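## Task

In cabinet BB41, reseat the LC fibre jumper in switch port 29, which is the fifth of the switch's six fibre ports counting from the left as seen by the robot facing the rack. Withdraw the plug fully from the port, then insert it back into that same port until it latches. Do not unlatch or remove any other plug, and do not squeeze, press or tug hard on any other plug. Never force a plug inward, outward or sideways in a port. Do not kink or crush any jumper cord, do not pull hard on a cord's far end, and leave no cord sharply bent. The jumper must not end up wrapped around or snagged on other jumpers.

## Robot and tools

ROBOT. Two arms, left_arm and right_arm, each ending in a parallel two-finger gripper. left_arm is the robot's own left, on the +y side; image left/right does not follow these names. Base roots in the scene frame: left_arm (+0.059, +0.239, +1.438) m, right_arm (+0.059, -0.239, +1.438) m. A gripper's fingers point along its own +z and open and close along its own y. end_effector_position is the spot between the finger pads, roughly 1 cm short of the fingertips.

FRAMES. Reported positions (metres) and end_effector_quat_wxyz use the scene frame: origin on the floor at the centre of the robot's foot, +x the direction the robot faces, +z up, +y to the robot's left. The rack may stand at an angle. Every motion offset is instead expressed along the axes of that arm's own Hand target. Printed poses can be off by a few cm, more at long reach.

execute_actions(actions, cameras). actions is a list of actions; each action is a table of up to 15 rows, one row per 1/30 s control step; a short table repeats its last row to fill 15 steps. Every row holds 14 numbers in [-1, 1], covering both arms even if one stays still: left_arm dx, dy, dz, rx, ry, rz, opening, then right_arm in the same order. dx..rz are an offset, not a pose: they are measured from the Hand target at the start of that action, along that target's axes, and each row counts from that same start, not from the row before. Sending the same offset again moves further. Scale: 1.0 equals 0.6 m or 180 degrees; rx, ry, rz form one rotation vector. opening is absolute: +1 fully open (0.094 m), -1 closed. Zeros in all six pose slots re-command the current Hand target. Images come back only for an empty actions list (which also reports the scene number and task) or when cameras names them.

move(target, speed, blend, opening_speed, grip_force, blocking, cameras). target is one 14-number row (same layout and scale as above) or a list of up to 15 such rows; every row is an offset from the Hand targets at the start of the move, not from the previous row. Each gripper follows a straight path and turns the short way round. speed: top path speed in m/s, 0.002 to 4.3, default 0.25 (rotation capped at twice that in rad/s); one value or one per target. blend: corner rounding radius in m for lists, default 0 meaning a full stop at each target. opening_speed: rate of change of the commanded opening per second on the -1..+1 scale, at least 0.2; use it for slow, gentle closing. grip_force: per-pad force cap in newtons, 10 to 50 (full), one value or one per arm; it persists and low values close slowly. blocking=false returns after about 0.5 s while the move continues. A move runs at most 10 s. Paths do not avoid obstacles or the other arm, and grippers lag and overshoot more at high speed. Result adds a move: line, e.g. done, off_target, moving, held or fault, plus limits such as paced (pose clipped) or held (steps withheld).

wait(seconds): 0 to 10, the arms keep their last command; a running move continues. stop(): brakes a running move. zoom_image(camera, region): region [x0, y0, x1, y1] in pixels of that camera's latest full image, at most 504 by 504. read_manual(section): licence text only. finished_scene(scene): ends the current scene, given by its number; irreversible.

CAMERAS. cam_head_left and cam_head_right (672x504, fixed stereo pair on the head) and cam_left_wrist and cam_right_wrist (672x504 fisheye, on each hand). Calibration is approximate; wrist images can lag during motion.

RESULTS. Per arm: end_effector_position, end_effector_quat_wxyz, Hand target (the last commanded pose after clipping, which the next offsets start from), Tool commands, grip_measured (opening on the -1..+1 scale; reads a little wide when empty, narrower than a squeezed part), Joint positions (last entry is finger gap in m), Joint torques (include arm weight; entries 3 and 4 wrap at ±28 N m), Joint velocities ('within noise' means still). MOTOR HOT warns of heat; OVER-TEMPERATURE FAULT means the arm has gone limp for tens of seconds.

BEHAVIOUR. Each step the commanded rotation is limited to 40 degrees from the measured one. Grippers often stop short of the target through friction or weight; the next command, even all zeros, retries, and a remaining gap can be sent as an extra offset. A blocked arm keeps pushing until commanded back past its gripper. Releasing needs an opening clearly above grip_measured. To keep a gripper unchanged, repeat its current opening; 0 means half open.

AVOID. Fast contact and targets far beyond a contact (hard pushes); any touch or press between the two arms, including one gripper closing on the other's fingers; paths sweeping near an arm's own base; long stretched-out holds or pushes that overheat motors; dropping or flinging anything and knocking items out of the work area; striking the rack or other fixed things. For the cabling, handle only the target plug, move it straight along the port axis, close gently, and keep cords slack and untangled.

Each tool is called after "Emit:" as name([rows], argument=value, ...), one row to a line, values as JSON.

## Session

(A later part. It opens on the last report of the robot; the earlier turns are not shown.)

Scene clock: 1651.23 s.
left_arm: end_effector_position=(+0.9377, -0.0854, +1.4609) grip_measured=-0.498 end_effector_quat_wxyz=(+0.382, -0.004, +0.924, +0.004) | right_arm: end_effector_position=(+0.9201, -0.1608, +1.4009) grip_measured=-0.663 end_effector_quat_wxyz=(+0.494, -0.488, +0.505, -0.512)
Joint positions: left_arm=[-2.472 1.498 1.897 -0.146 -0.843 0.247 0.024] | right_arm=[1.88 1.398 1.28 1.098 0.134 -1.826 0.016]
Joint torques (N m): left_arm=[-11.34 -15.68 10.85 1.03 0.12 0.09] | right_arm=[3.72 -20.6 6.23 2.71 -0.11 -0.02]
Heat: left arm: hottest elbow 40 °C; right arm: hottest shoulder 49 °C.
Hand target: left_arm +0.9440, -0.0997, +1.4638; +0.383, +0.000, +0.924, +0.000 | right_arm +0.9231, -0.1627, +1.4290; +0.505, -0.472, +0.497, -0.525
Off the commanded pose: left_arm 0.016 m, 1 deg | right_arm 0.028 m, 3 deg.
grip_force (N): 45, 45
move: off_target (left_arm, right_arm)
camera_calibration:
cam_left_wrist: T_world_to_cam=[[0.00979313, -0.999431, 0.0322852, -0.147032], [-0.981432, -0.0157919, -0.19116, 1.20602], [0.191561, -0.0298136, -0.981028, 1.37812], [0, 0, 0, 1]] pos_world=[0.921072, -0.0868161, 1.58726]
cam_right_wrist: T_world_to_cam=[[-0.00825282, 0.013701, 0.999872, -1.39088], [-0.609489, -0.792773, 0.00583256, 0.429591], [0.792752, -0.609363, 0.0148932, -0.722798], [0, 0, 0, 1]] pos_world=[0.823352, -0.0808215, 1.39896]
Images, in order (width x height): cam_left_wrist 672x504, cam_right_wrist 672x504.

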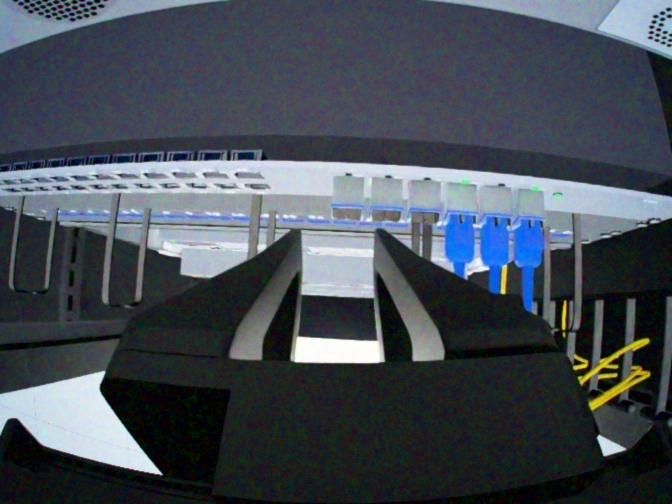

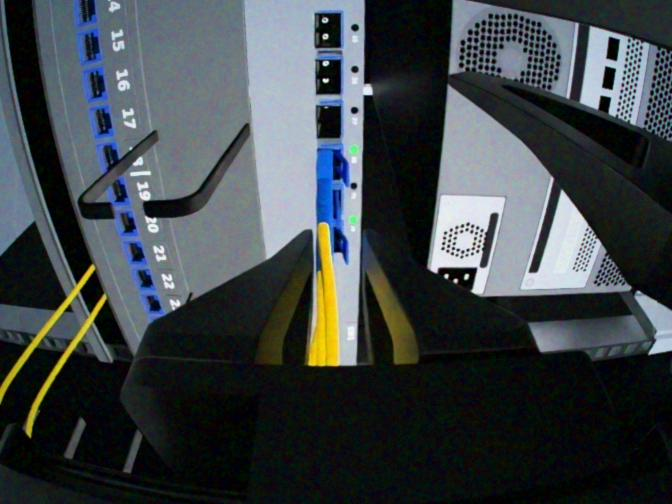

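Emit:
move(target=[0,0,0,0,0,0,-0.5,0,0,0.04,0,0,0,-0.66], speed=0.04, cameras=["cam_right_wrist","cam_left_wrist"])

Emit:
zoom_image(camera="cam_right_wrist", region=[260, 150, 420, 310])

Emit:
zoom_image(camera="cam_left_wrist", region=[430, 170, 560, 300])

Scene clock: 1659.50 s.
left_arm: end_effector_position=(+0.9377, -0.0854, +1.4609) grip_measured=-0.498 end_effector_quat_wxyz=(+0.382, -0.004, +0.924, +0.004) | right_arm: end_effector_position=(+0.9277, -0.1606, +1.4030) grip_measured=-0.662 end_effector_quat_wxyz=(+0.492, -0.492, +0.507, -0.509)
Joint positions: left_arm=[-2.472 1.498 1.897 -0.146 -0.843 0.247 0.024] | right_arm=[1.88 1.398 1.303 1.066 0.134 -1.826 0.016]
Joint torques (N m): left_arm=[-11.46 -15.62 10.77 0.99 0.1 0.1] | right_arm=[2.96 -18.67 10.8 2.09 -0.25 0.07]
Heat: left arm: hottest elbow 41 °C; right arm: hottest shoulder 51 °C.
Hand target: left_arm +0.9440, -0.0997, +1.4638; +0.383, +0.000, +0.924, +0.000 | right_arm +0.9472, -0.1638, +1.4306; +0.505, -0.472, +0.497, -0.525
Off the commanded pose: left_arm 0.016 m, 1 deg | right_arm 0.034 m, 3 deg.
grip_force (N): 45, 45
move: off_target (left_arm, right_arm)
camera_calibration:
cam_left_wrist: T_world_to_cam=[[0.00979313, -0.999431, 0.0322852, -0.147032], [-0.981432, -0.0157919, -0.19116, 1.20602], [0.191561, -0.0298136, -0.981028, 1.37812], [0, 0, 0, 1]] pos_world=[0.921072, -0.0868161, 1.58726]
cam_right_wrist: T_world_to_cam=[[0.000490929, 0.0147425, 0.999891, -1.40092], [-0.607616, -0.79414, 0.0120072, 0.423896], [0.794231, -0.607556, 0.00856791, -0.720935], [0, 0, 0, 1]] pos_world=[0.830842, -0.0807223, 1.40186]
Images, in order (width x height): cam_left_wrist 672x504, cam_right_wrist 672x504.

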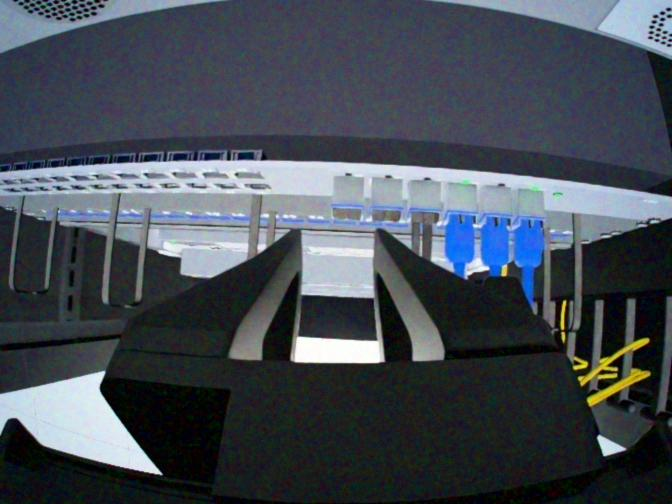

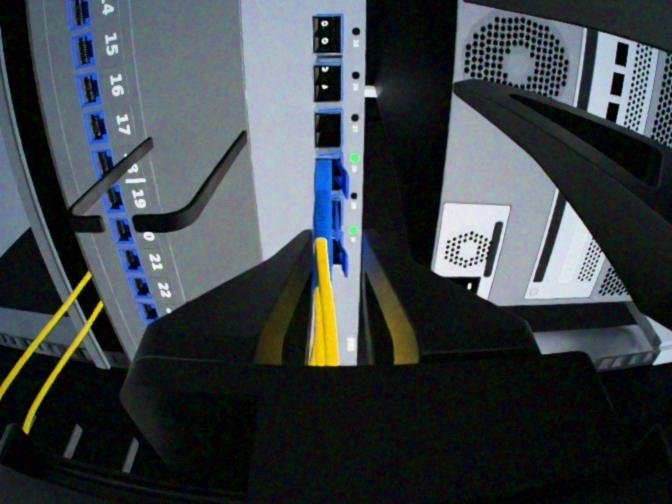

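Scaled by 3.150 from the camera's 672x504 image, which has a finer 960x720 frame.

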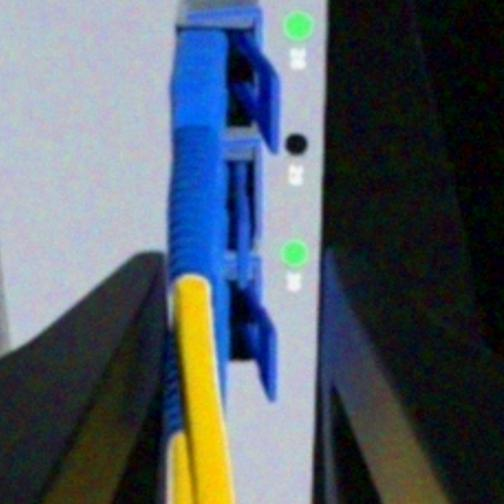

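Scaled by 3.877 from the camera's 672x504 image, which has a finer 960x720 frame.

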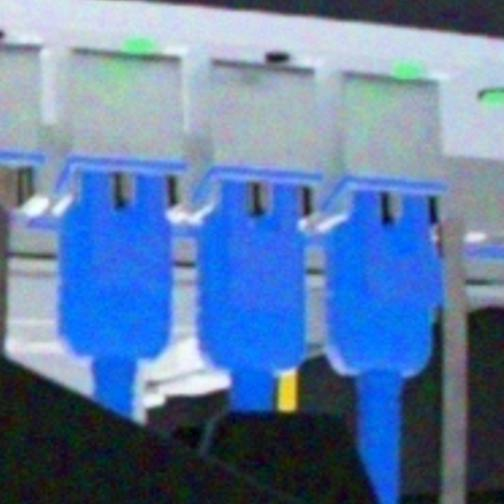

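Emit:
move(target=[0,0,0,0,0,0,-0.5,0,0.0067,0.027,0,0,0,-0.66], speed=0.04)

Scene clock: 1666.80 s.
left_arm: end_effector_position=(+0.9377, -0.0854, +1.4609) grip_measured=-0.498 end_effector_quat_wxyz=(+0.382, -0.004, +0.924, +0.004) | right_arm: end_effector_position=(+0.9445, -0.1586, +1.4023) grip_measured=-0.662 end_effector_quat_wxyz=(+0.493, -0.490, +0.506, -0.510)
Joint positions: left_arm=[-2.472 1.498 1.897 -0.146 -0.843 0.247 0.024] | right_arm=[1.88 1.425 1.364 1.036 0.134 -1.826 0.016]
Joint torques (N m): left_arm=[-11.22 -15.62 10.86 0.98 0.12 0.15] | right_arm=[2.43 -19.19 11.11 2.07 -0.44 0.1]
Heat: left arm: hottest elbow 41 °C; right arm: hottest shoulder 52 °C.
Hand target: left_arm +0.9440, -0.0997, +1.4638; +0.383, +0.000, +0.924, +0.000 | right_arm +0.9635, -0.1645, +1.4273; +0.505, -0.472, +0.497, -0.525
Off the commanded pose: left_arm 0.016 m, 1 deg | right_arm 0.032 m, 3 deg.
grip_force (N): 45, 45
move: off_target (left_arm, right_arm)

Emit:
move(target=[0,0,0,0,0,0,-0.5,0.0075,0.004,0.0,0,0,0,-0.66], speed=0.04, cameras=["cam_right_wrist","cam_left_wrist"])

Emit:
zoom_image(camera="cam_right_wrist", region=[260, 170, 420, 310])

Emit:
zoom_image(camera="cam_left_wrist", region=[430, 170, 560, 300])

Scene clock: 1679.97 s.
left_arm: end_effector_position=(+0.9377, -0.0854, +1.4609) grip_measured=-0.498 end_effector_quat_wxyz=(+0.382, -0.004, +0.924, +0.004) | right_arm: end_effector_position=(+0.9456, -0.1613, +1.4023) grip_measured=-0.662 end_effector_quat_wxyz=(+0.494, -0.491, +0.504, -0.511)
Joint positions: left_arm=[-2.472 1.498 1.897 -0.146 -0.843 0.247 0.024] | right_arm=[1.873 1.426 1.366 1.036 0.128 -1.823 0.016]
Joint torques (N m): left_arm=[-11.11 -15.62 10.84 0.95 0.14 0.1] | right_arm=[2.43 -18.9 10.93 2.02 -0.4 0.15]
Heat: left arm: hottest elbow 41 °C; right arm: hottest shoulder 50 °C.
Hand target: left_arm +0.9440, -0.0997, +1.4638; +0.383, +0.000, +0.924, +0.000 | right_arm +0.9635, -0.1689, +1.4250; +0.505, -0.472, +0.497, -0.525
Off the commanded pose: left_arm 0.016 m, 1 deg | right_arm 0.030 m, 3 deg.
grip_force (N): 45, 45
move: off_target (left_arm, right_arm)
camera_calibration:
cam_left_wrist: T_world_to_cam=[[0.00979313, -0.999431, 0.0322852, -0.147032], [-0.981432, -0.0157919, -0.19116, 1.20602], [0.191561, -0.0298136, -0.981028, 1.37812], [0, 0, 0, 1]] pos_world=[0.921072, -0.0868161, 1.58726]
cam_right_wrist: T_world_to_cam=[[-0.00582644, 0.0172045, 0.999835, -1.39368], [-0.607173, -0.794505, 0.0101331, 0.436316], [0.794549, -0.607013, 0.0150752, -0.744889], [0, 0, 0, 1]] pos_world=[0.848649, -0.0815248, 1.40026]
Images, in order (width x height): cam_left_wrist 672x504, cam_right_wrist 672x504.

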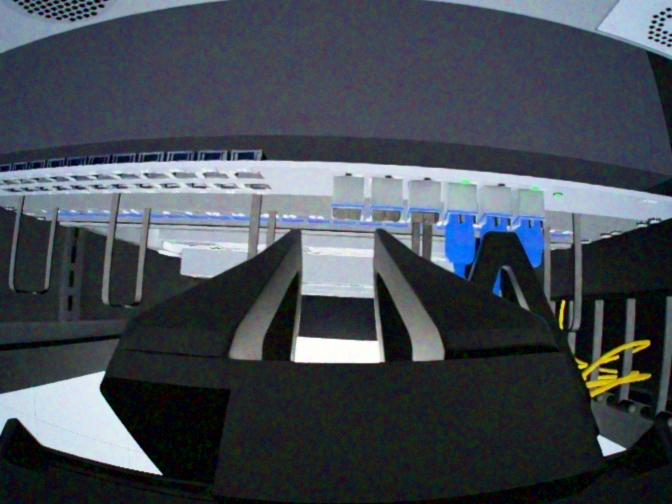

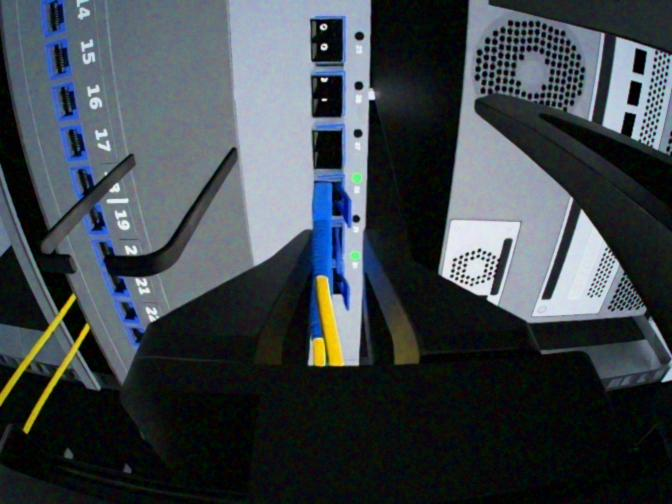

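Scaled by 3.150 from the camera's 672x504 image, which has a finer 960x720 frame.

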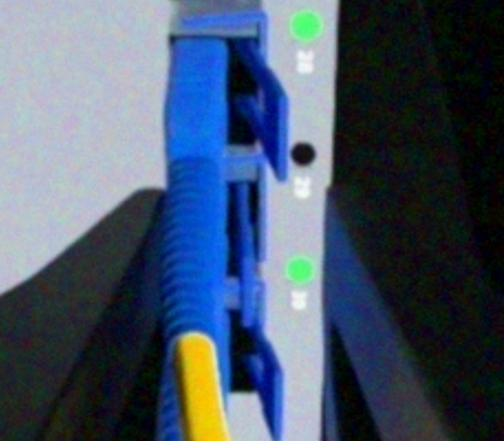

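Scaled by 3.877 from the camera's 672x504 image, which has a finer 960x720 frame.

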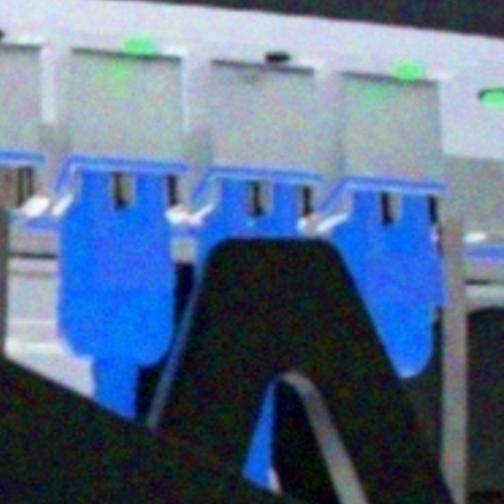

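Emit:
move(target=[0,0,0,0,0,0,-0.5,0,0.0092,0.0,0,0,0,-0.66], speed=0.04)

Scene clock: 1688.87 s.
left_arm: end_effector_position=(+0.9377, -0.0854, +1.4609) grip_measured=-0.498 end_effector_quat_wxyz=(+0.382, -0.004, +0.924, +0.004) | right_arm: end_effector_position=(+0.9486, -0.1631, +1.4019) grip_measured=-0.662 end_effector_quat_wxyz=(+0.494, -0.489, +0.504, -0.513)
Joint positions: left_arm=[-2.472 1.498 1.897 -0.146 -0.843 0.247 0.024] | right_arm=[1.869 1.432 1.377 1.036 0.127 -1.821 0.016]
Joint torques (N m): left_arm=[-11.16 -15.62 10.77 0.96 0.11 0.11] | right_arm=[2.43 -18.9 10.52 2.29 -0.43 0.18]
Heat: left arm: hottest elbow 42 °C; right arm: hottest shoulder 51 °C.
Hand target: left_arm +0.9440, -0.0997, +1.4638; +0.383, +0.000, +0.924, +0.000 | right_arm +0.9638, -0.1688, +1.4195; +0.505, -0.472, +0.497, -0.525
Off the commanded pose: left_arm 0.016 m, 1 deg | right_arm 0.024 m, 3 deg.
grip_force (N): 45, 45
move: off_target (left_arm, right_arm)

Emit:
move(target=[0,0,0,0,0,0,-0.5,-0.0017,0.0075,-0.0067,0,0,0,-0.66], speed=0.04)

Scene clock: 1696.60 s.
left_arm: end_effector_position=(+0.9377, -0.0854, +1.4609) grip_measured=-0.498 end_effector_quat_wxyz=(+0.382, -0.004, +0.924, +0.004) | right_arm: end_effector_position=(+0.9479, -0.1621, +1.3976) grip_measured=-0.662 end_effector_quat_wxyz=(+0.493, -0.491, +0.505, -0.511)
Joint positions: left_arm=[-2.472 1.498 1.897 -0.146 -0.843 0.247 0.024] | right_arm=[1.869 1.438 1.377 1.036 0.127 -1.821 0.016]
Joint torques (N m): left_arm=[-11.52 -15.33 10.66 0.92 0.14 0.1] | right_arm=[2.49 -18.78 9.85 2.81 -0.41 0.18]
Heat: left arm: hottest elbow 42 °C; right arm: hottest shoulder 51 °C.
Hand target: left_arm +0.9440, -0.0997, +1.4638; +0.383, +0.000, +0.924, +0.000 | right_arm +0.9601, -0.1676, +1.4147; +0.505, -0.472, +0.497, -0.524
Off the commanded pose: left_arm 0.016 m, 1 deg | right_arm 0.022 m, 3 deg.
grip_force (N): 45, 45
move: off_target (left_arm, right_arm)

Emit:
move(target=[0,0,0,0,0,0,-0.5,0,0.0,-0.005,0,0,0,-0.66], speed=0.04, cameras=["cam_right_wrist","cam_left_wrist"])

Emit:
zoom_image(camera="cam_right_wrist", region=[260, 170, 420, 310])

Emit:
zoom_image(camera="cam_left_wrist", region=[430, 170, 560, 300])

Scene clock: 1704.93 s.
left_arm: end_effector_position=(+0.9377, -0.0854, +1.4609) grip_measured=-0.498 end_effector_quat_wxyz=(+0.382, -0.004, +0.924, +0.004) | right_arm: end_effector_position=(+0.9479, -0.1625, +1.3992) grip_measured=-0.662 end_effector_quat_wxyz=(+0.494, -0.489, +0.504, -0.513)
Joint positions: left_arm=[-2.472 1.498 1.897 -0.146 -0.843 0.247 0.024] | right_arm=[1.869 1.438 1.377 1.042 0.127 -1.821 0.016]
Joint torques (N m): left_arm=[-11.05 -15.68 10.82 0.94 0.1 0.1] | right_arm=[2.55 -18.9 9.05 2.81 -0.38 0.16]
Heat: left arm: hottest elbow 42 °C; right arm: hottest shoulder 50 °C.
Hand target: left_arm +0.9440, -0.0997, +1.4638; +0.383, +0.000, +0.924, +0.000 | right_arm +0.9571, -0.1675, +1.4146; +0.505, -0.472, +0.497, -0.525
Off the commanded pose: left_arm 0.016 m, 1 deg | right_arm 0.019 m, 3 deg.
grip_force (N): 45, 45
move: off_target (left_arm, right_arm)
camera_calibration:
cam_left_wrist: T_world_to_cam=[[0.00979313, -0.999431, 0.0322852, -0.147032], [-0.981432, -0.0157919, -0.19116, 1.20602], [0.191561, -0.0298136, -0.981028, 1.37812], [0, 0, 0, 1]] pos_world=[0.921072, -0.0868161, 1.58726]
cam_right_wrist: T_world_to_cam=[[-0.0114371, 0.0174291, 0.999783, -1.38518], [-0.609342, -0.792878, 0.00685156, 0.443643], [0.792825, -0.609131, 0.0196885, -0.752584], [0, 0, 0, 1]] pos_world=[0.851155, -0.0825254, 1.39666]
Images, in order (width x height): cam_left_wrist 672x504, cam_right_wrist 672x504.

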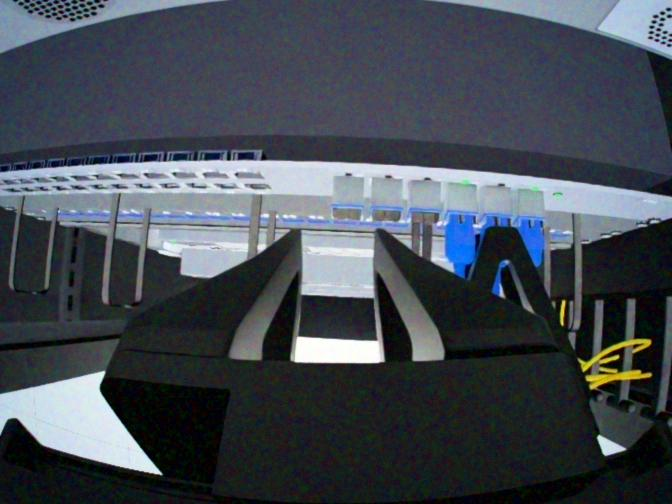

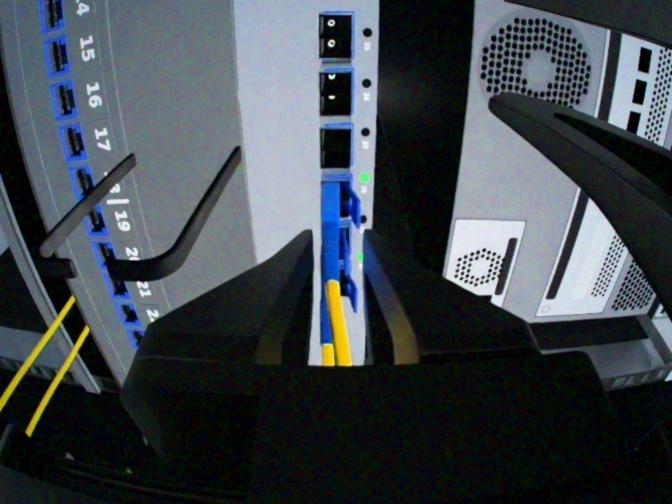

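Scaled by 3.150 from the camera's 672x504 image, which has a finer 960x720 frame.

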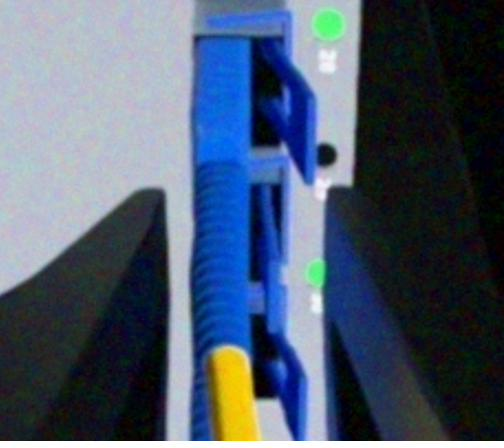

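Scaled by 3.877 from the camera's 672x504 image, which has a finer 960x720 frame.

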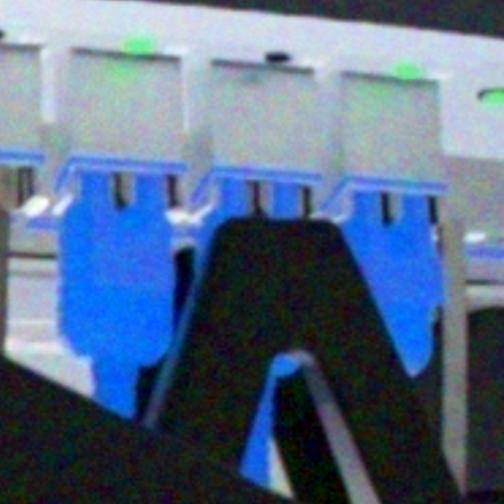

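Emit:
move(target=[0,0,0,0,0,0,-0.5,0,0,0,0,0,0,-0.97], speed=0.03, opening_speed=0.3, cameras=["cam_left_wrist","cam_right_wrist"])

Emit:
zoom_image(camera="cam_left_wrist", region=[430, 170, 560, 300])

Emit:
zoom_image(camera="cam_right_wrist", region=[260, 170, 420, 310])

Scene clock: 1718.23 s.
left_arm: end_effector_position=(+0.9377, -0.0854, +1.4609) grip_measured=-0.498 end_effector_quat_wxyz=(+0.382, -0.004, +0.924, +0.004) | right_arm: end_effector_position=(+0.9477, -0.1625, +1.3981) grip_measured=-0.875 end_effector_quat_wxyz=(+0.494, -0.489, +0.504, -0.513)
Joint positions: left_arm=[-2.472 1.498 1.897 -0.146 -0.843 0.247 0.024] | right_arm=[1.868 1.44 1.377 1.044 0.127 -1.82 0.006]
Joint torques (N m): left_arm=[-11.52 -15.85 10.8 0.96 0.11 0.11] | right_arm=[2.37 -19.25 9.03 2.73 -0.4 0.12]
Heat: left arm: hottest elbow 42 °C; right arm: hottest shoulder 49 °C.
Hand target: left_arm +0.9440, -0.0997, +1.4638; +0.383, +0.000, +0.924, +0.000 | right_arm +0.9571, -0.1675, +1.4146; +0.505, -0.472, +0.497, -0.525
Off the commanded pose: left_arm 0.016 m, 1 deg | right_arm 0.020 m, 3 deg.
grip_force (N): 45, 45
move: off_target (left_arm, right_arm)
camera_calibration:
cam_left_wrist: T_world_to_cam=[[0.00979313, -0.999431, 0.0322852, -0.147032], [-0.981432, -0.0157919, -0.19116, 1.20602], [0.191561, -0.0298136, -0.981028, 1.37812], [0, 0, 0, 1]] pos_world=[0.921072, -0.0868161, 1.58726]
cam_right_wrist: T_world_to_cam=[[-0.0110221, 0.0169842, 0.999795, -1.38449], [-0.609449, -0.792796, 0.006749, 0.443849], [0.792748, -0.60925, 0.0190893, -0.751451], [0, 0, 0, 1]] pos_world=[0.850955, -0.0824249, 1.39556]
Images, in order (width x height): cam_left_wrist 672x504, cam_right_wrist 672x504.

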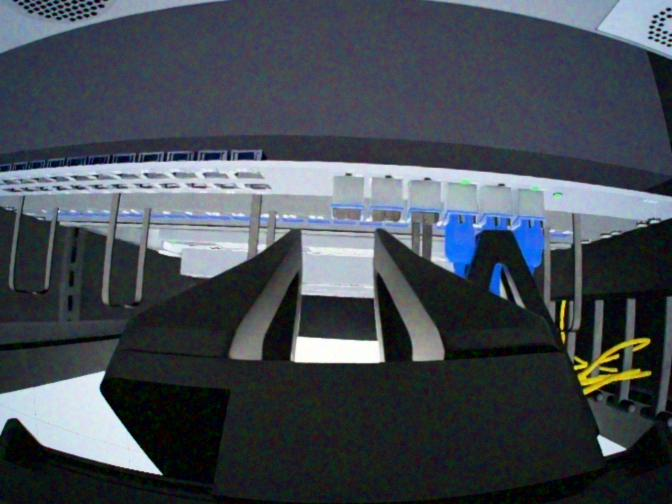

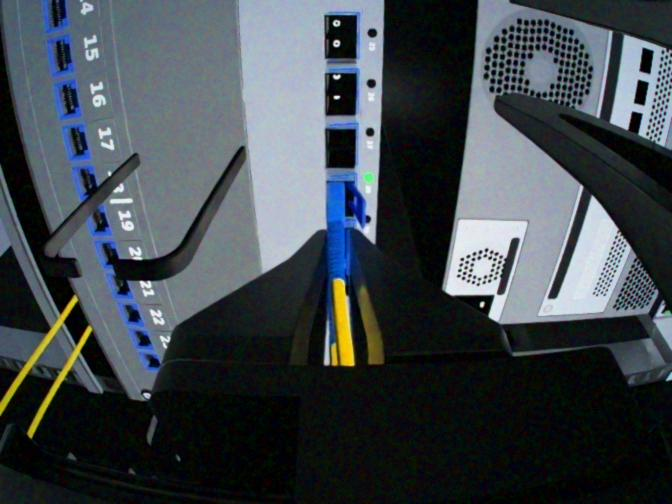

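Scaled by 3.877 from the camera's 672x504 image, which has a finer 960x720 frame.

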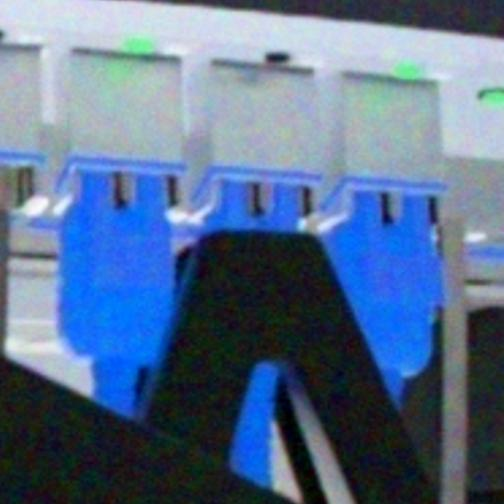

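Scaled by 3.150 from the camera's 672x504 image, which has a finer 960x720 frame.

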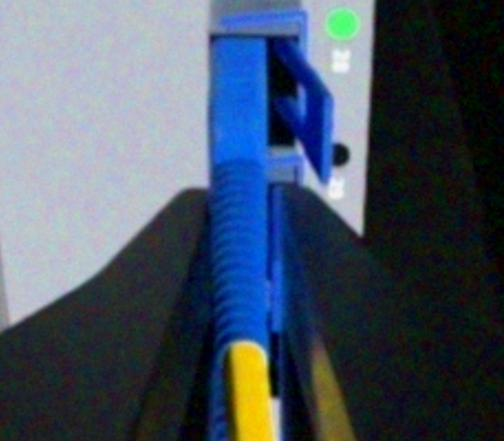

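Emit:
move(target=[0,0,0,0,0,0,-0.5,0,0,-0.012,0,0,0,-0.97], speed=0.03)

Emit:
move(target=[0,0,0,0,0,0,-0.5,0,0,-0.01,0,0,0,-0.97], speed=0.03)

Emit:
move(target=[0,0,0,0,0,0,-0.5,0,0,-0.008,0,0,0,-0.97], speed=0.03, cameras=["cam_left_wrist","cam_right_wrist"])

Emit:
zoom_image(camera="cam_left_wrist", region=[430, 170, 560, 300])

Scene clock: 1731.07 s.
left_arm: end_effector_position=(+0.9377, -0.0854, +1.4609) grip_measured=-0.498 end_effector_quat_wxyz=(+0.382, -0.004, +0.924, +0.004) | right_arm: end_effector_position=(+0.9475, -0.1625, +1.3983) grip_measured=-0.876 end_effector_quat_wxyz=(+0.495, -0.487, +0.503, -0.514)
Joint positions: left_arm=[-2.472 1.498 1.897 -0.146 -0.843 0.247 0.024] | right_arm=[1.868 1.441 1.377 1.049 0.127 -1.82 0.006]
Joint torques (N m): left_arm=[-11.34 -15.5 10.78 0.88 0.11 0.1] | right_arm=[2.43 -19.78 6.95 3.25 -0.35 0.14]
Heat: left arm: hottest elbow 43 °C; right arm: hottest shoulder 50 °C.
Hand target: left_arm +0.9440, -0.0997, +1.4638; +0.383, +0.000, +0.924, +0.000 | right_arm +0.9499, -0.1672, +1.4141; +0.505, -0.472, +0.497, -0.525
Off the commanded pose: left_arm 0.016 m, 1 deg | right_arm 0.017 m, 3 deg.
grip_force (N): 45, 45
move: off_target (left_arm, right_arm)

Scene clock: 1731.77 s.
left_arm: end_effector_position=(+0.9377, -0.0854, +1.4609) grip_measured=-0.498 end_effector_quat_wxyz=(+0.382, -0.004, +0.924, +0.004) | right_arm: end_effector_position=(+0.9471, -0.1625, +1.3982) grip_measured=-0.876 end_effector_quat_wxyz=(+0.495, -0.487, +0.503, -0.514)
Joint positions: left_arm=[-2.472 1.498 1.897 -0.146 -0.843 0.247 0.024] | right_arm=[1.868 1.441 1.376 1.051 0.127 -1.82 0.006]
Joint torques (N m): left_arm=[-11.28 -15.74 10.78 0.91 0.12 0.11] | right_arm=[2.61 -20.07 5.34 3.58 -0.31 0.12]
Heat: left arm: hottest elbow 43 °C; right arm: hottest shoulder 51 °C.
Hand target: left_arm +0.9440, -0.0997, +1.4638; +0.383, +0.000, +0.924, +0.000 | right_arm +0.9440, -0.1670, +1.4137; +0.505, -0.472, +0.497, -0.525
Off the commanded pose: left_arm 0.016 m, 1 deg | right_arm 0.016 m, 2 deg.
grip_force (N): 45, 45
move: off_target (left_arm, right_arm)

Scene clock: 1732.47 s.
left_arm: end_effector_position=(+0.9377, -0.0854, +1.4609) grip_measured=-0.498 end_effector_quat_wxyz=(+0.382, -0.004, +0.924, +0.004) | right_arm: end_effector_position=(+0.9466, -0.1624, +1.3978) grip_measured=-0.876 end_effector_quat_wxyz=(+0.495, -0.487, +0.503, -0.514)
Joint positions: left_arm=[-2.472 1.498 1.897 -0.146 -0.843 0.247 0.024] | right_arm=[1.868 1.441 1.375 1.052 0.126 -1.82 0.006]
Joint torques (N m): left_arm=[-11.16 -15.68 10.85 0.98 0.11 0.11] | right_arm=[2.67 -20.48 4.25 3.99 -0.24 0.11]
Heat: left arm: hottest elbow 43 °C; right arm: hottest shoulder 51 °C.
Hand target: left_arm +0.9440, -0.0997, +1.4638; +0.383, +0.000, +0.924, +0.000 | right_arm +0.9392, -0.1668, +1.4134; +0.505, -0.472, +0.497, -0.525
Off the commanded pose: left_arm 0.016 m, 1 deg | right_arm 0.018 m, 3 deg.
grip_force (N): 45, 45
move: off_target (left_arm, right_arm)
camera_calibration:
cam_left_wrist: T_world_to_cam=[[0.00979313, -0.999431, 0.0322852, -0.147032], [-0.981432, -0.0157919, -0.19116, 1.20602], [0.191561, -0.0298136, -0.981028, 1.37812], [0, 0, 0, 1]] pos_world=[0.921072, -0.0868161, 1.58726]
cam_right_wrist: T_world_to_cam=[[-0.0151596, 0.0165384, 0.999748, -1.38036], [-0.609952, -0.792429, 0.00385982, 0.447813], [0.792294, -0.609739, 0.0221005, -0.754443], [0, 0, 0, 1]] pos_world=[0.849959, -0.0823246, 1.39496]
Images, in order (width x height): cam_left_wrist 672x504, cam_right_wrist 672x504.

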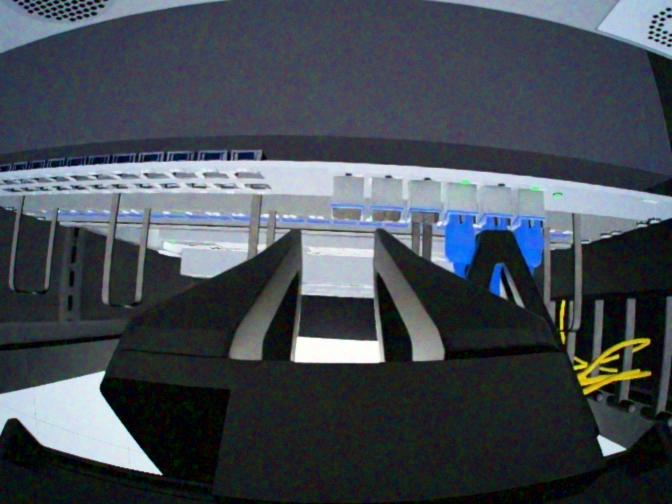

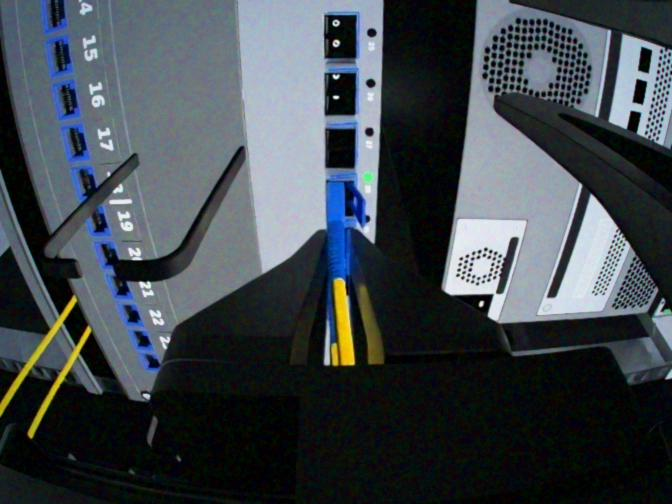

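Scaled by 3.877 from the camera's 672x504 image, which has a finer 960x720 frame.

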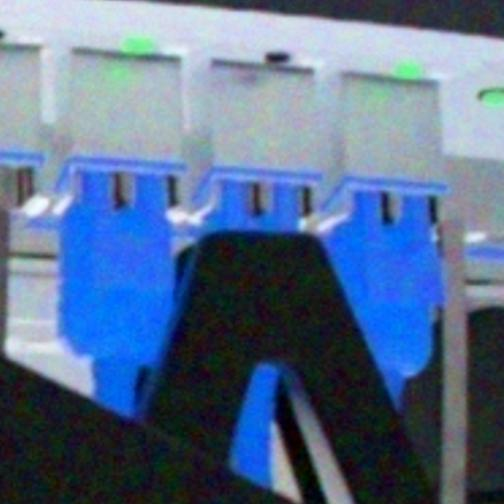

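Emit:
move(target=[0,0,0,0,0,0,-0.5,0,0,-0.008,0,0,0,-0.97], speed=0.03)

Emit:
move(target=[0,0,0,0,0,0,-0.5,0,0,-0.008,0,0,0,-0.97], speed=0.03, cameras=["cam_left_wrist"])

Emit:
zoom_image(camera="cam_left_wrist", region=[430, 170, 560, 300])

Scene clock: 1738.93 s.
left_arm: end_effector_position=(+0.9377, -0.0854, +1.4609) grip_measured=-0.498 end_effector_quat_wxyz=(+0.382, -0.004, +0.924, +0.004) | right_arm: end_effector_position=(+0.9461, -0.1623, +1.3975) grip_measured=-0.876 end_effector_quat_wxyz=(+0.495, -0.487, +0.503, -0.514)
Joint positions: left_arm=[-2.472 1.498 1.897 -0.146 -0.843 0.247 0.024] | right_arm=[1.868 1.441 1.373 1.054 0.126 -1.82 0.006]
Joint torques (N m): left_arm=[-11.16 -15.27 10.85 1.07 0.11 0.11] | right_arm=[3.08 -21.25 2.97 4.3 -0.21 0.08]
Heat: left arm: hottest elbow 43 °C; right arm: hottest shoulder 51 °C.
Hand target: left_arm +0.9440, -0.0997, +1.4638; +0.383, +0.000, +0.924, +0.000 | right_arm +0.9344, -0.1665, +1.4132; +0.505, -0.472, +0.497, -0.525
Off the commanded pose: left_arm 0.016 m, 1 deg | right_arm 0.020 m, 3 deg.
grip_force (N): 45, 45
move: off_target (left_arm, right_arm)

Scene clock: 1739.87 s.
left_arm: end_effector_position=(+0.9377, -0.0854, +1.4609) grip_measured=-0.498 end_effector_quat_wxyz=(+0.382, -0.004, +0.924, +0.004) | right_arm: end_effector_position=(+0.9274, -0.1624, +1.3914) grip_measured=-0.877 end_effector_quat_wxyz=(+0.496, -0.486, +0.502, -0.515)
Joint positions: left_arm=[-2.472 1.498 1.897 -0.146 -0.843 0.247 0.024] | right_arm=[1.869 1.432 1.313 1.108 0.125 -1.82 0.006]
Joint torques (N m): left_arm=[-11.34 -15.5 10.86 1.01 0.11 0.1] | right_arm=[3.08 -20.31 6.09 2.71 -0.17 0.09]
Heat: left arm: hottest elbow 43 °C; right arm: hottest shoulder 51 °C.
Hand target: left_arm +0.9440, -0.0997, +1.4638; +0.383, +0.000, +0.924, +0.000 | right_arm +0.9296, -0.1663, +1.4129; +0.505, -0.472, +0.497, -0.525
Off the commanded pose: left_arm 0.016 m, 1 deg | right_arm 0.022 m, 2 deg.
grip_force (N): 45, 45
move: off_target (left_arm, right_arm)
camera_calibration:
cam_left_wrist: T_world_to_cam=[[0.00979313, -0.999431, 0.0322852, -0.147032], [-0.981432, -0.0157919, -0.19116, 1.20602], [0.191561, -0.0298136, -0.981028, 1.37812], [0, 0, 0, 1]] pos_world=[0.921072, -0.0868161, 1.58726]
Images, in order (width x height): cam_left_wrist 672x504.

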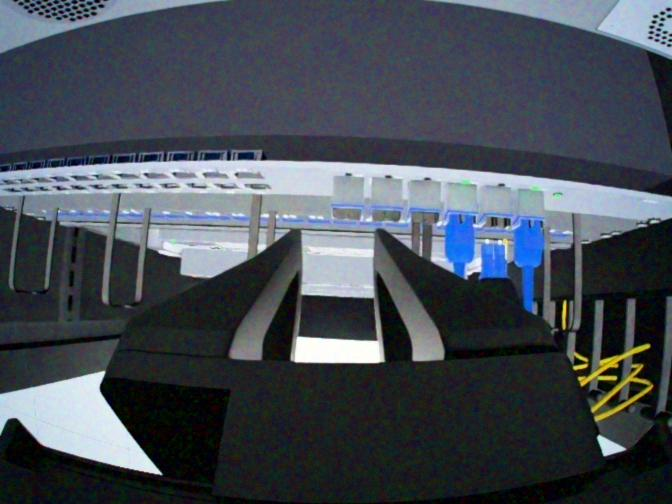

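Scaled by 3.877 from the camera's 672x504 image, which has a finer 960x720 frame.

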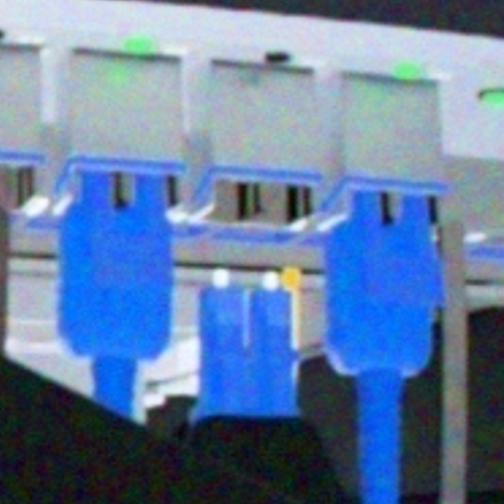

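Emit:
move(target=[0,0,0,0,0,0,-0.5,0,-0.012,0.0,0,0,0,-0.97], speed=0.03)

Scene clock: 1751.20 s.
left_arm: end_effector_position=(+0.9377, -0.0854, +1.4609) grip_measured=-0.498 end_effector_quat_wxyz=(+0.382, -0.004, +0.924, +0.004) | right_arm: end_effector_position=(+0.9261, -0.1634, +1.3948) grip_measured=-0.877 end_effector_quat_wxyz=(+0.497, -0.486, +0.502, -0.515)
Joint positions: left_arm=[-2.472 1.498 1.897 -0.146 -0.843 0.247 0.024] | right_arm=[1.869 1.423 1.306 1.108 0.125 -1.82 0.006]
Joint torques (N m): left_arm=[-11.28 -15.68 10.91 0.92 0.1 0.11] | right_arm=[3.25 -20.78 6.12 2.33 -0.11 0.05]
Heat: left arm: hottest elbow 43 °C; right arm: hottest shoulder 51 °C.
Hand target: left_arm +0.9440, -0.0997, +1.4638; +0.383, +0.000, +0.924, +0.000 | right_arm +0.9292, -0.1664, +1.4203; +0.505, -0.472, +0.497, -0.525
Off the commanded pose: left_arm 0.016 m, 1 deg | right_arm 0.026 m, 2 deg.
grip_force (N): 45, 45
move: off_target (left_arm, right_arm)

Emit:
move(target=[0,0,0,0,0,0,-0.5,-0.0025,-0.006,0.0,0,0,0,-0.97], speed=0.03, cameras=["cam_left_wrist","cam_right_wrist"])

Emit:
zoom_image(camera="cam_left_wrist", region=[450, 180, 530, 290])

Emit:
zoom_image(camera="cam_right_wrist", region=[290, 140, 390, 280])

Scene clock: 1757.40 s.
left_arm: end_effector_position=(+0.9377, -0.0854, +1.4609) grip_measured=-0.498 end_effector_quat_wxyz=(+0.382, -0.004, +0.924, +0.004) | right_arm: end_effector_position=(+0.9265, -0.1641, +1.3990) grip_measured=-0.877 end_effector_quat_wxyz=(+0.497, -0.483, +0.502, -0.517)
Joint positions: left_arm=[-2.472 1.498 1.897 -0.146 -0.843 0.247 0.024] | right_arm=[1.87 1.417 1.305 1.108 0.129 -1.82 0.006]
Joint torques (N m): left_arm=[-11.46 -15.27 10.84 0.92 0.1 0.11] | right_arm=[3.6 -20.66 6.13 2.11 -0.09 0.01]
Heat: left arm: hottest elbow 43 °C; right arm: hottest shoulder 50 °C.
Hand target: left_arm +0.9440, -0.0997, +1.4638; +0.383, +0.000, +0.924, +0.000 | right_arm +0.9289, -0.1648, +1.4236; +0.505, -0.472, +0.497, -0.525
Off the commanded pose: left_arm 0.016 m, 1 deg | right_arm 0.025 m, 2 deg.
grip_force (N): 45, 45
move: off_target (left_arm, right_arm)
camera_calibration:
cam_left_wrist: T_world_to_cam=[[0.00979313, -0.999431, 0.0322852, -0.147032], [-0.981432, -0.0157919, -0.19116, 1.20602], [0.191561, -0.0298136, -0.981028, 1.37812], [0, 0, 0, 1]] pos_world=[0.921072, -0.0868161, 1.58726]
cam_right_wrist: T_world_to_cam=[[-0.0246134, 0.0140044, 0.999599, -1.3733], [-0.612826, -0.790207, -0.00401891, 0.448279], [0.789834, -0.61268, 0.0280319, -0.746048], [0, 0, 0, 1]] pos_world=[0.83017, -0.0836224, 1.39546]
Images, in order (width x height): cam_left_wrist 672x504, cam_right_wrist 672x504.

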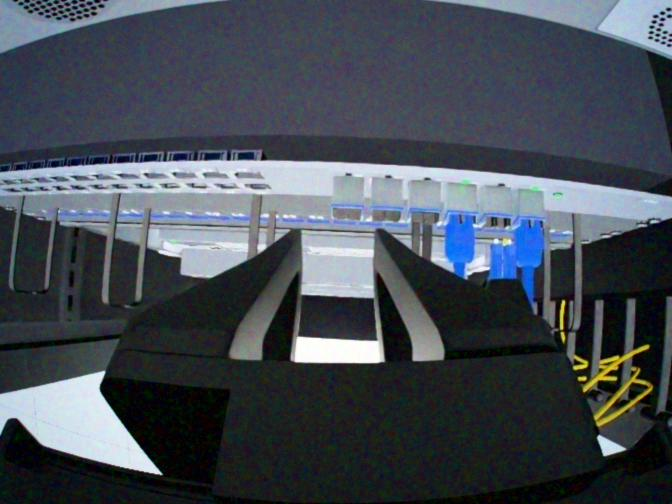

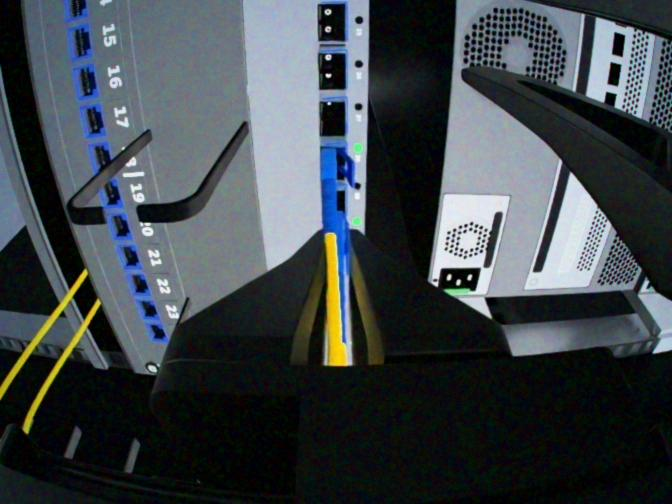

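Scaled by 4.582 from the camera's 672x504 image, which has a finer 960x720 frame.

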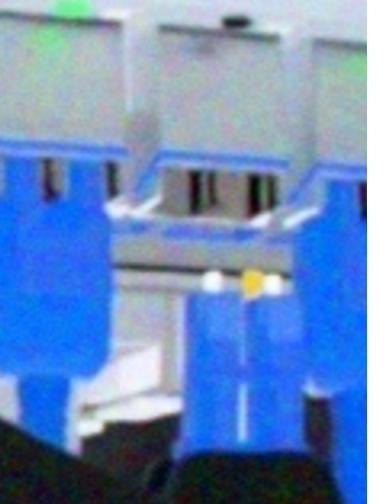

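Scaled by 3.600 from the camera's 672x504 image, which has a finer 960x720 frame.

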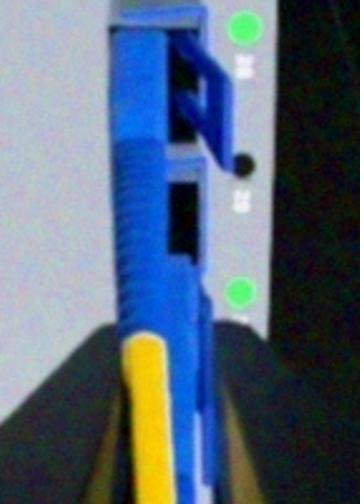

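Emit:
move(target=[0,0,0,0,0,0,-0.5,-0.0075,0.0015,0.0,0,0,0,-0.97], speed=0.03)

Scene clock: 1772.40 s.
left_arm: end_effector_position=(+0.9377, -0.0854, +1.4609) grip_measured=-0.498 end_effector_quat_wxyz=(+0.382, -0.004, +0.924, +0.004) | right_arm: end_effector_position=(+0.9254, -0.1609, +1.3990) grip_measured=-0.877 end_effector_quat_wxyz=(+0.497, -0.484, +0.503, -0.516)
Joint positions: left_arm=[-2.472 1.498 1.897 -0.146 -0.843 0.247 0.024] | right_arm=[1.878 1.417 1.303 1.108 0.134 -1.825 0.006]
Joint torques (N m): left_arm=[-11.28 -15.5 10.77 0.96 0.13 0.11] | right_arm=[3.66 -20.19 6.5 2.32 -0.15 -0.02]
Heat: left arm: hottest elbow 43 °C; right arm: hottest shoulder 53 °C.
Hand target: left_arm +0.9440, -0.0997, +1.4638; +0.383, +0.000, +0.924, +0.000 | right_arm +0.9292, -0.1604, +1.4229; +0.505, -0.472, +0.497, -0.525
Off the commanded pose: left_arm 0.016 m, 1 deg | right_arm 0.024 m, 2 deg.
grip_force (N): 45, 45
move: off_target (left_arm, right_arm)

Emit:
wait(seconds=0.2, cameras=["cam_left_wrist","cam_right_wrist"])

Emit:
zoom_image(camera="cam_left_wrist", region=[430, 180, 560, 290])

Emit:
zoom_image(camera="cam_right_wrist", region=[310, 140, 380, 240])

Scene clock: 1783.97 s.
left_arm: end_effector_position=(+0.9377, -0.0854, +1.4609) grip_measured=-0.498 end_effector_quat_wxyz=(+0.382, -0.004, +0.924, +0.004) | right_arm: end_effector_position=(+0.9254, -0.1609, +1.3990) grip_measured=-0.877 end_effector_quat_wxyz=(+0.496, -0.484, +0.503, -0.516)
Joint positions: left_arm=[-2.472 1.498 1.897 -0.146 -0.843 0.247 0.024] | right_arm=[1.878 1.417 1.303 1.108 0.134 -1.826 0.006]
Joint torques (N m): left_arm=[-11.28 -15.44 10.81 0.96 0.11 0.11] | right_arm=[3.84 -20.31 6.61 2.32 -0.13 -0.02]
Heat: left arm: hottest elbow 43 °C; right arm: hottest shoulder 54 °C.
Hand target: left_arm +0.9440, -0.0997, +1.4638; +0.383, +0.000, +0.924, +0.000 | right_arm +0.9292, -0.1603, +1.4229; +0.505, -0.472, +0.497, -0.525
Tool commands: left_gripper/opening=-0.5 right_gripper/opening=-0.97
Off the commanded pose: left_arm 0.016 m, 1 deg | right_arm 0.024 m, 2 deg.
grip_force (N): 45, 45
wait: 0.20 s; at rest from the start
camera_calibration:
cam_left_wrist: T_world_to_cam=[[0.00979313, -0.999431, 0.0322852, -0.147032], [-0.981432, -0.0157919, -0.19116, 1.20602], [0.191561, -0.0298136, -0.981028, 1.37812], [0, 0, 0, 1]] pos_world=[0.921072, -0.0868161, 1.58726]
cam_right_wrist: T_world_to_cam=[[-0.0215518, 0.0135399, 0.999676, -1.37635], [-0.613426, -0.789748, -0.00252812, 0.448648], [0.789458, -0.613282, 0.0253263, -0.739263], [0, 0, 0, 1]] pos_world=[0.829167, -0.0804221, 1.39576]
Images, in order (width x height): cam_left_wrist 672x504, cam_right_wrist 672x504.

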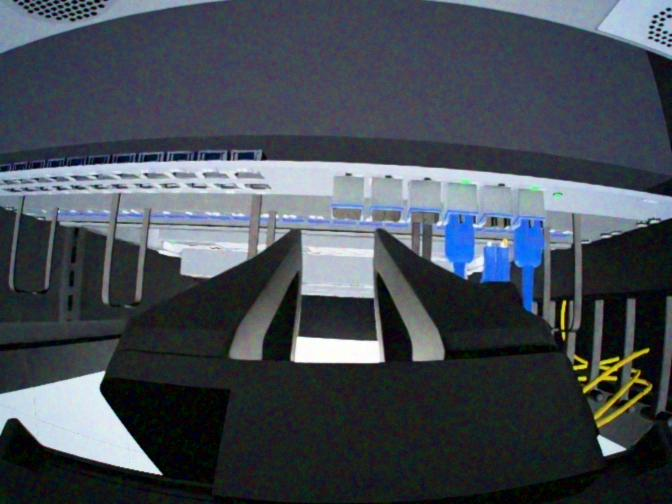

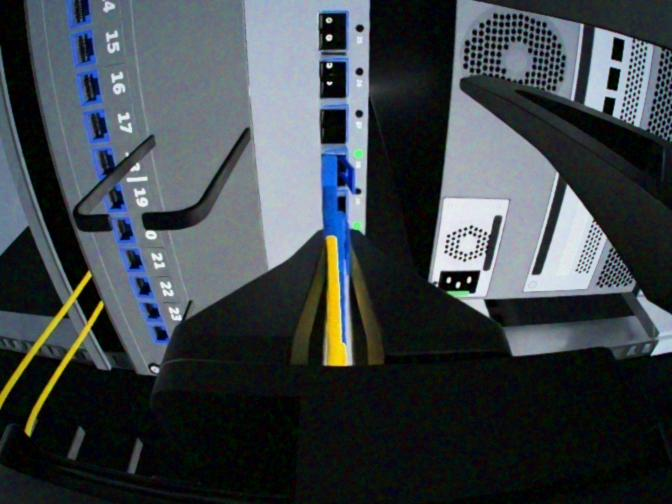

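Scaled by 3.877 from the camera's 672x504 image, which has a finer 960x720 frame.

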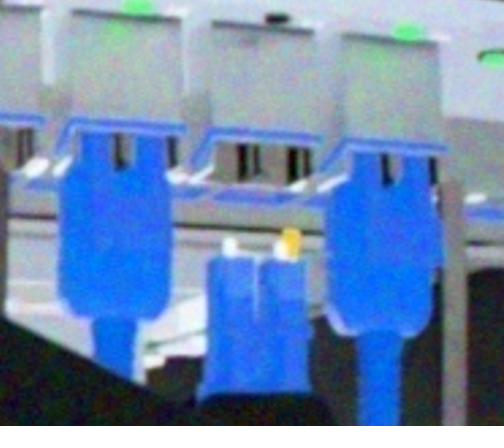

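Scaled by 5.040 from the camera's 672x504 image, which has a finer 960x720 frame.

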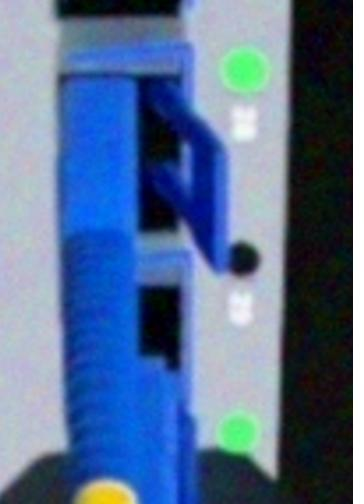

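Emit:
move(target=[0,0,0,0,0,0,-0.5,0.0006,0.0035,0.0083,0,0,0,-0.97], speed=0.03)

Scene clock: 1799.13 s.
left_arm: end_effector_position=(+0.9377, -0.0854, +1.4609) grip_measured=-0.498 end_effector_quat_wxyz=(+0.382, -0.004, +0.924, +0.004) | right_arm: end_effector_position=(+0.9254, -0.1609, +1.3990) grip_measured=-0.877 end_effector_quat_wxyz=(+0.496, -0.484, +0.503, -0.516)
Joint positions: left_arm=[-2.472 1.498 1.897 -0.146 -0.843 0.247 0.024] | right_arm=[1.878 1.417 1.303 1.108 0.134 -1.826 0.006]
Joint torques (N m): left_arm=[-11.4 -15.74 10.77 0.98 0.12 0.13] | right_arm=[3.19 -19.6 7.94 1.98 -0.22 0.02]
Heat: left arm: hottest elbow 44 °C; right arm: hottest shoulder 54 °C.
Hand target: left_arm +0.9440, -0.0997, +1.4638; +0.383, +0.000, +0.924, +0.000 | right_arm +0.9343, -0.1609, +1.4211; +0.505, -0.472, +0.497, -0.525
Off the commanded pose: left_arm 0.016 m, 1 deg | right_arm 0.024 m, 2 deg.
grip_force (N): 45, 45
move: off_target (left_arm, right_arm)

Emit:
move(target=[0,0,0,0,0,0,-0.5,0.0003,0.0025,0.0083,0,0,0,-0.97], speed=0.03)

Emit:
move(target=[0,0,0,0,0,0,-0.5,0.0003,0.0017,0.005,0,0,0,-0.97], speed=0.03)

Scene clock: 1808.27 s.
left_arm: end_effector_position=(+0.9377, -0.0854, +1.4609) grip_measured=-0.498 end_effector_quat_wxyz=(+0.382, -0.004, +0.924, +0.004) | right_arm: end_effector_position=(+0.9255, -0.1606, +1.3980) grip_measured=-0.877 end_effector_quat_wxyz=(+0.496, -0.485, +0.504, -0.515)
Joint positions: left_arm=[-2.472 1.498 1.897 -0.146 -0.843 0.247 0.024] | right_arm=[1.878 1.417 1.303 1.104 0.134 -1.826 0.006]
Joint torques (N m): left_arm=[-11.34 -15.44 10.74 1.01 0.09 0.11] | right_arm=[3.08 -19.08 9.48 1.85 -0.29 0.01]
Heat: left arm: hottest elbow 44 °C; right arm: hottest shoulder 54 °C.
Hand target: left_arm +0.9440, -0.0997, +1.4638; +0.383, +0.000, +0.924, +0.000 | right_arm +0.9393, -0.1613, +1.4198; +0.505, -0.472, +0.497, -0.525
Off the commanded pose: left_arm 0.016 m, 1 deg | right_arm 0.026 m, 2 deg.
grip_force (N): 45, 45
move: off_target (left_arm, right_arm)

Scene clock: 1809.07 s.
left_arm: end_effector_position=(+0.9377, -0.0854, +1.4609) grip_measured=-0.498 end_effector_quat_wxyz=(+0.382, -0.004, +0.924, +0.004) | right_arm: end_effector_position=(+0.9275, -0.1607, +1.3989) grip_measured=-0.877 end_effector_quat_wxyz=(+0.495, -0.485, +0.504, -0.515)
Joint positions: left_arm=[-2.472 1.498 1.897 -0.146 -0.843 0.247 0.024] | right_arm=[1.878 1.417 1.309 1.097 0.134 -1.826 0.006]
Joint torques (N m): left_arm=[-10.99 -15.91 10.8 0.96 0.12 0.11] | right_arm=[3.02 -18.9 9.76 1.89 -0.31 0.05]
Heat: left arm: hottest elbow 44 °C; right arm: hottest shoulder 54 °C.
Hand target: left_arm +0.9440, -0.0997, +1.4638; +0.383, +0.000, +0.924, +0.000 | right_arm +0.9424, -0.1616, +1.4190; +0.505, -0.472, +0.497, -0.525
Off the commanded pose: left_arm 0.016 m, 1 deg | right_arm 0.025 m, 2 deg.
grip_force (N): 45, 45
move: off_target (left_arm, right_arm)


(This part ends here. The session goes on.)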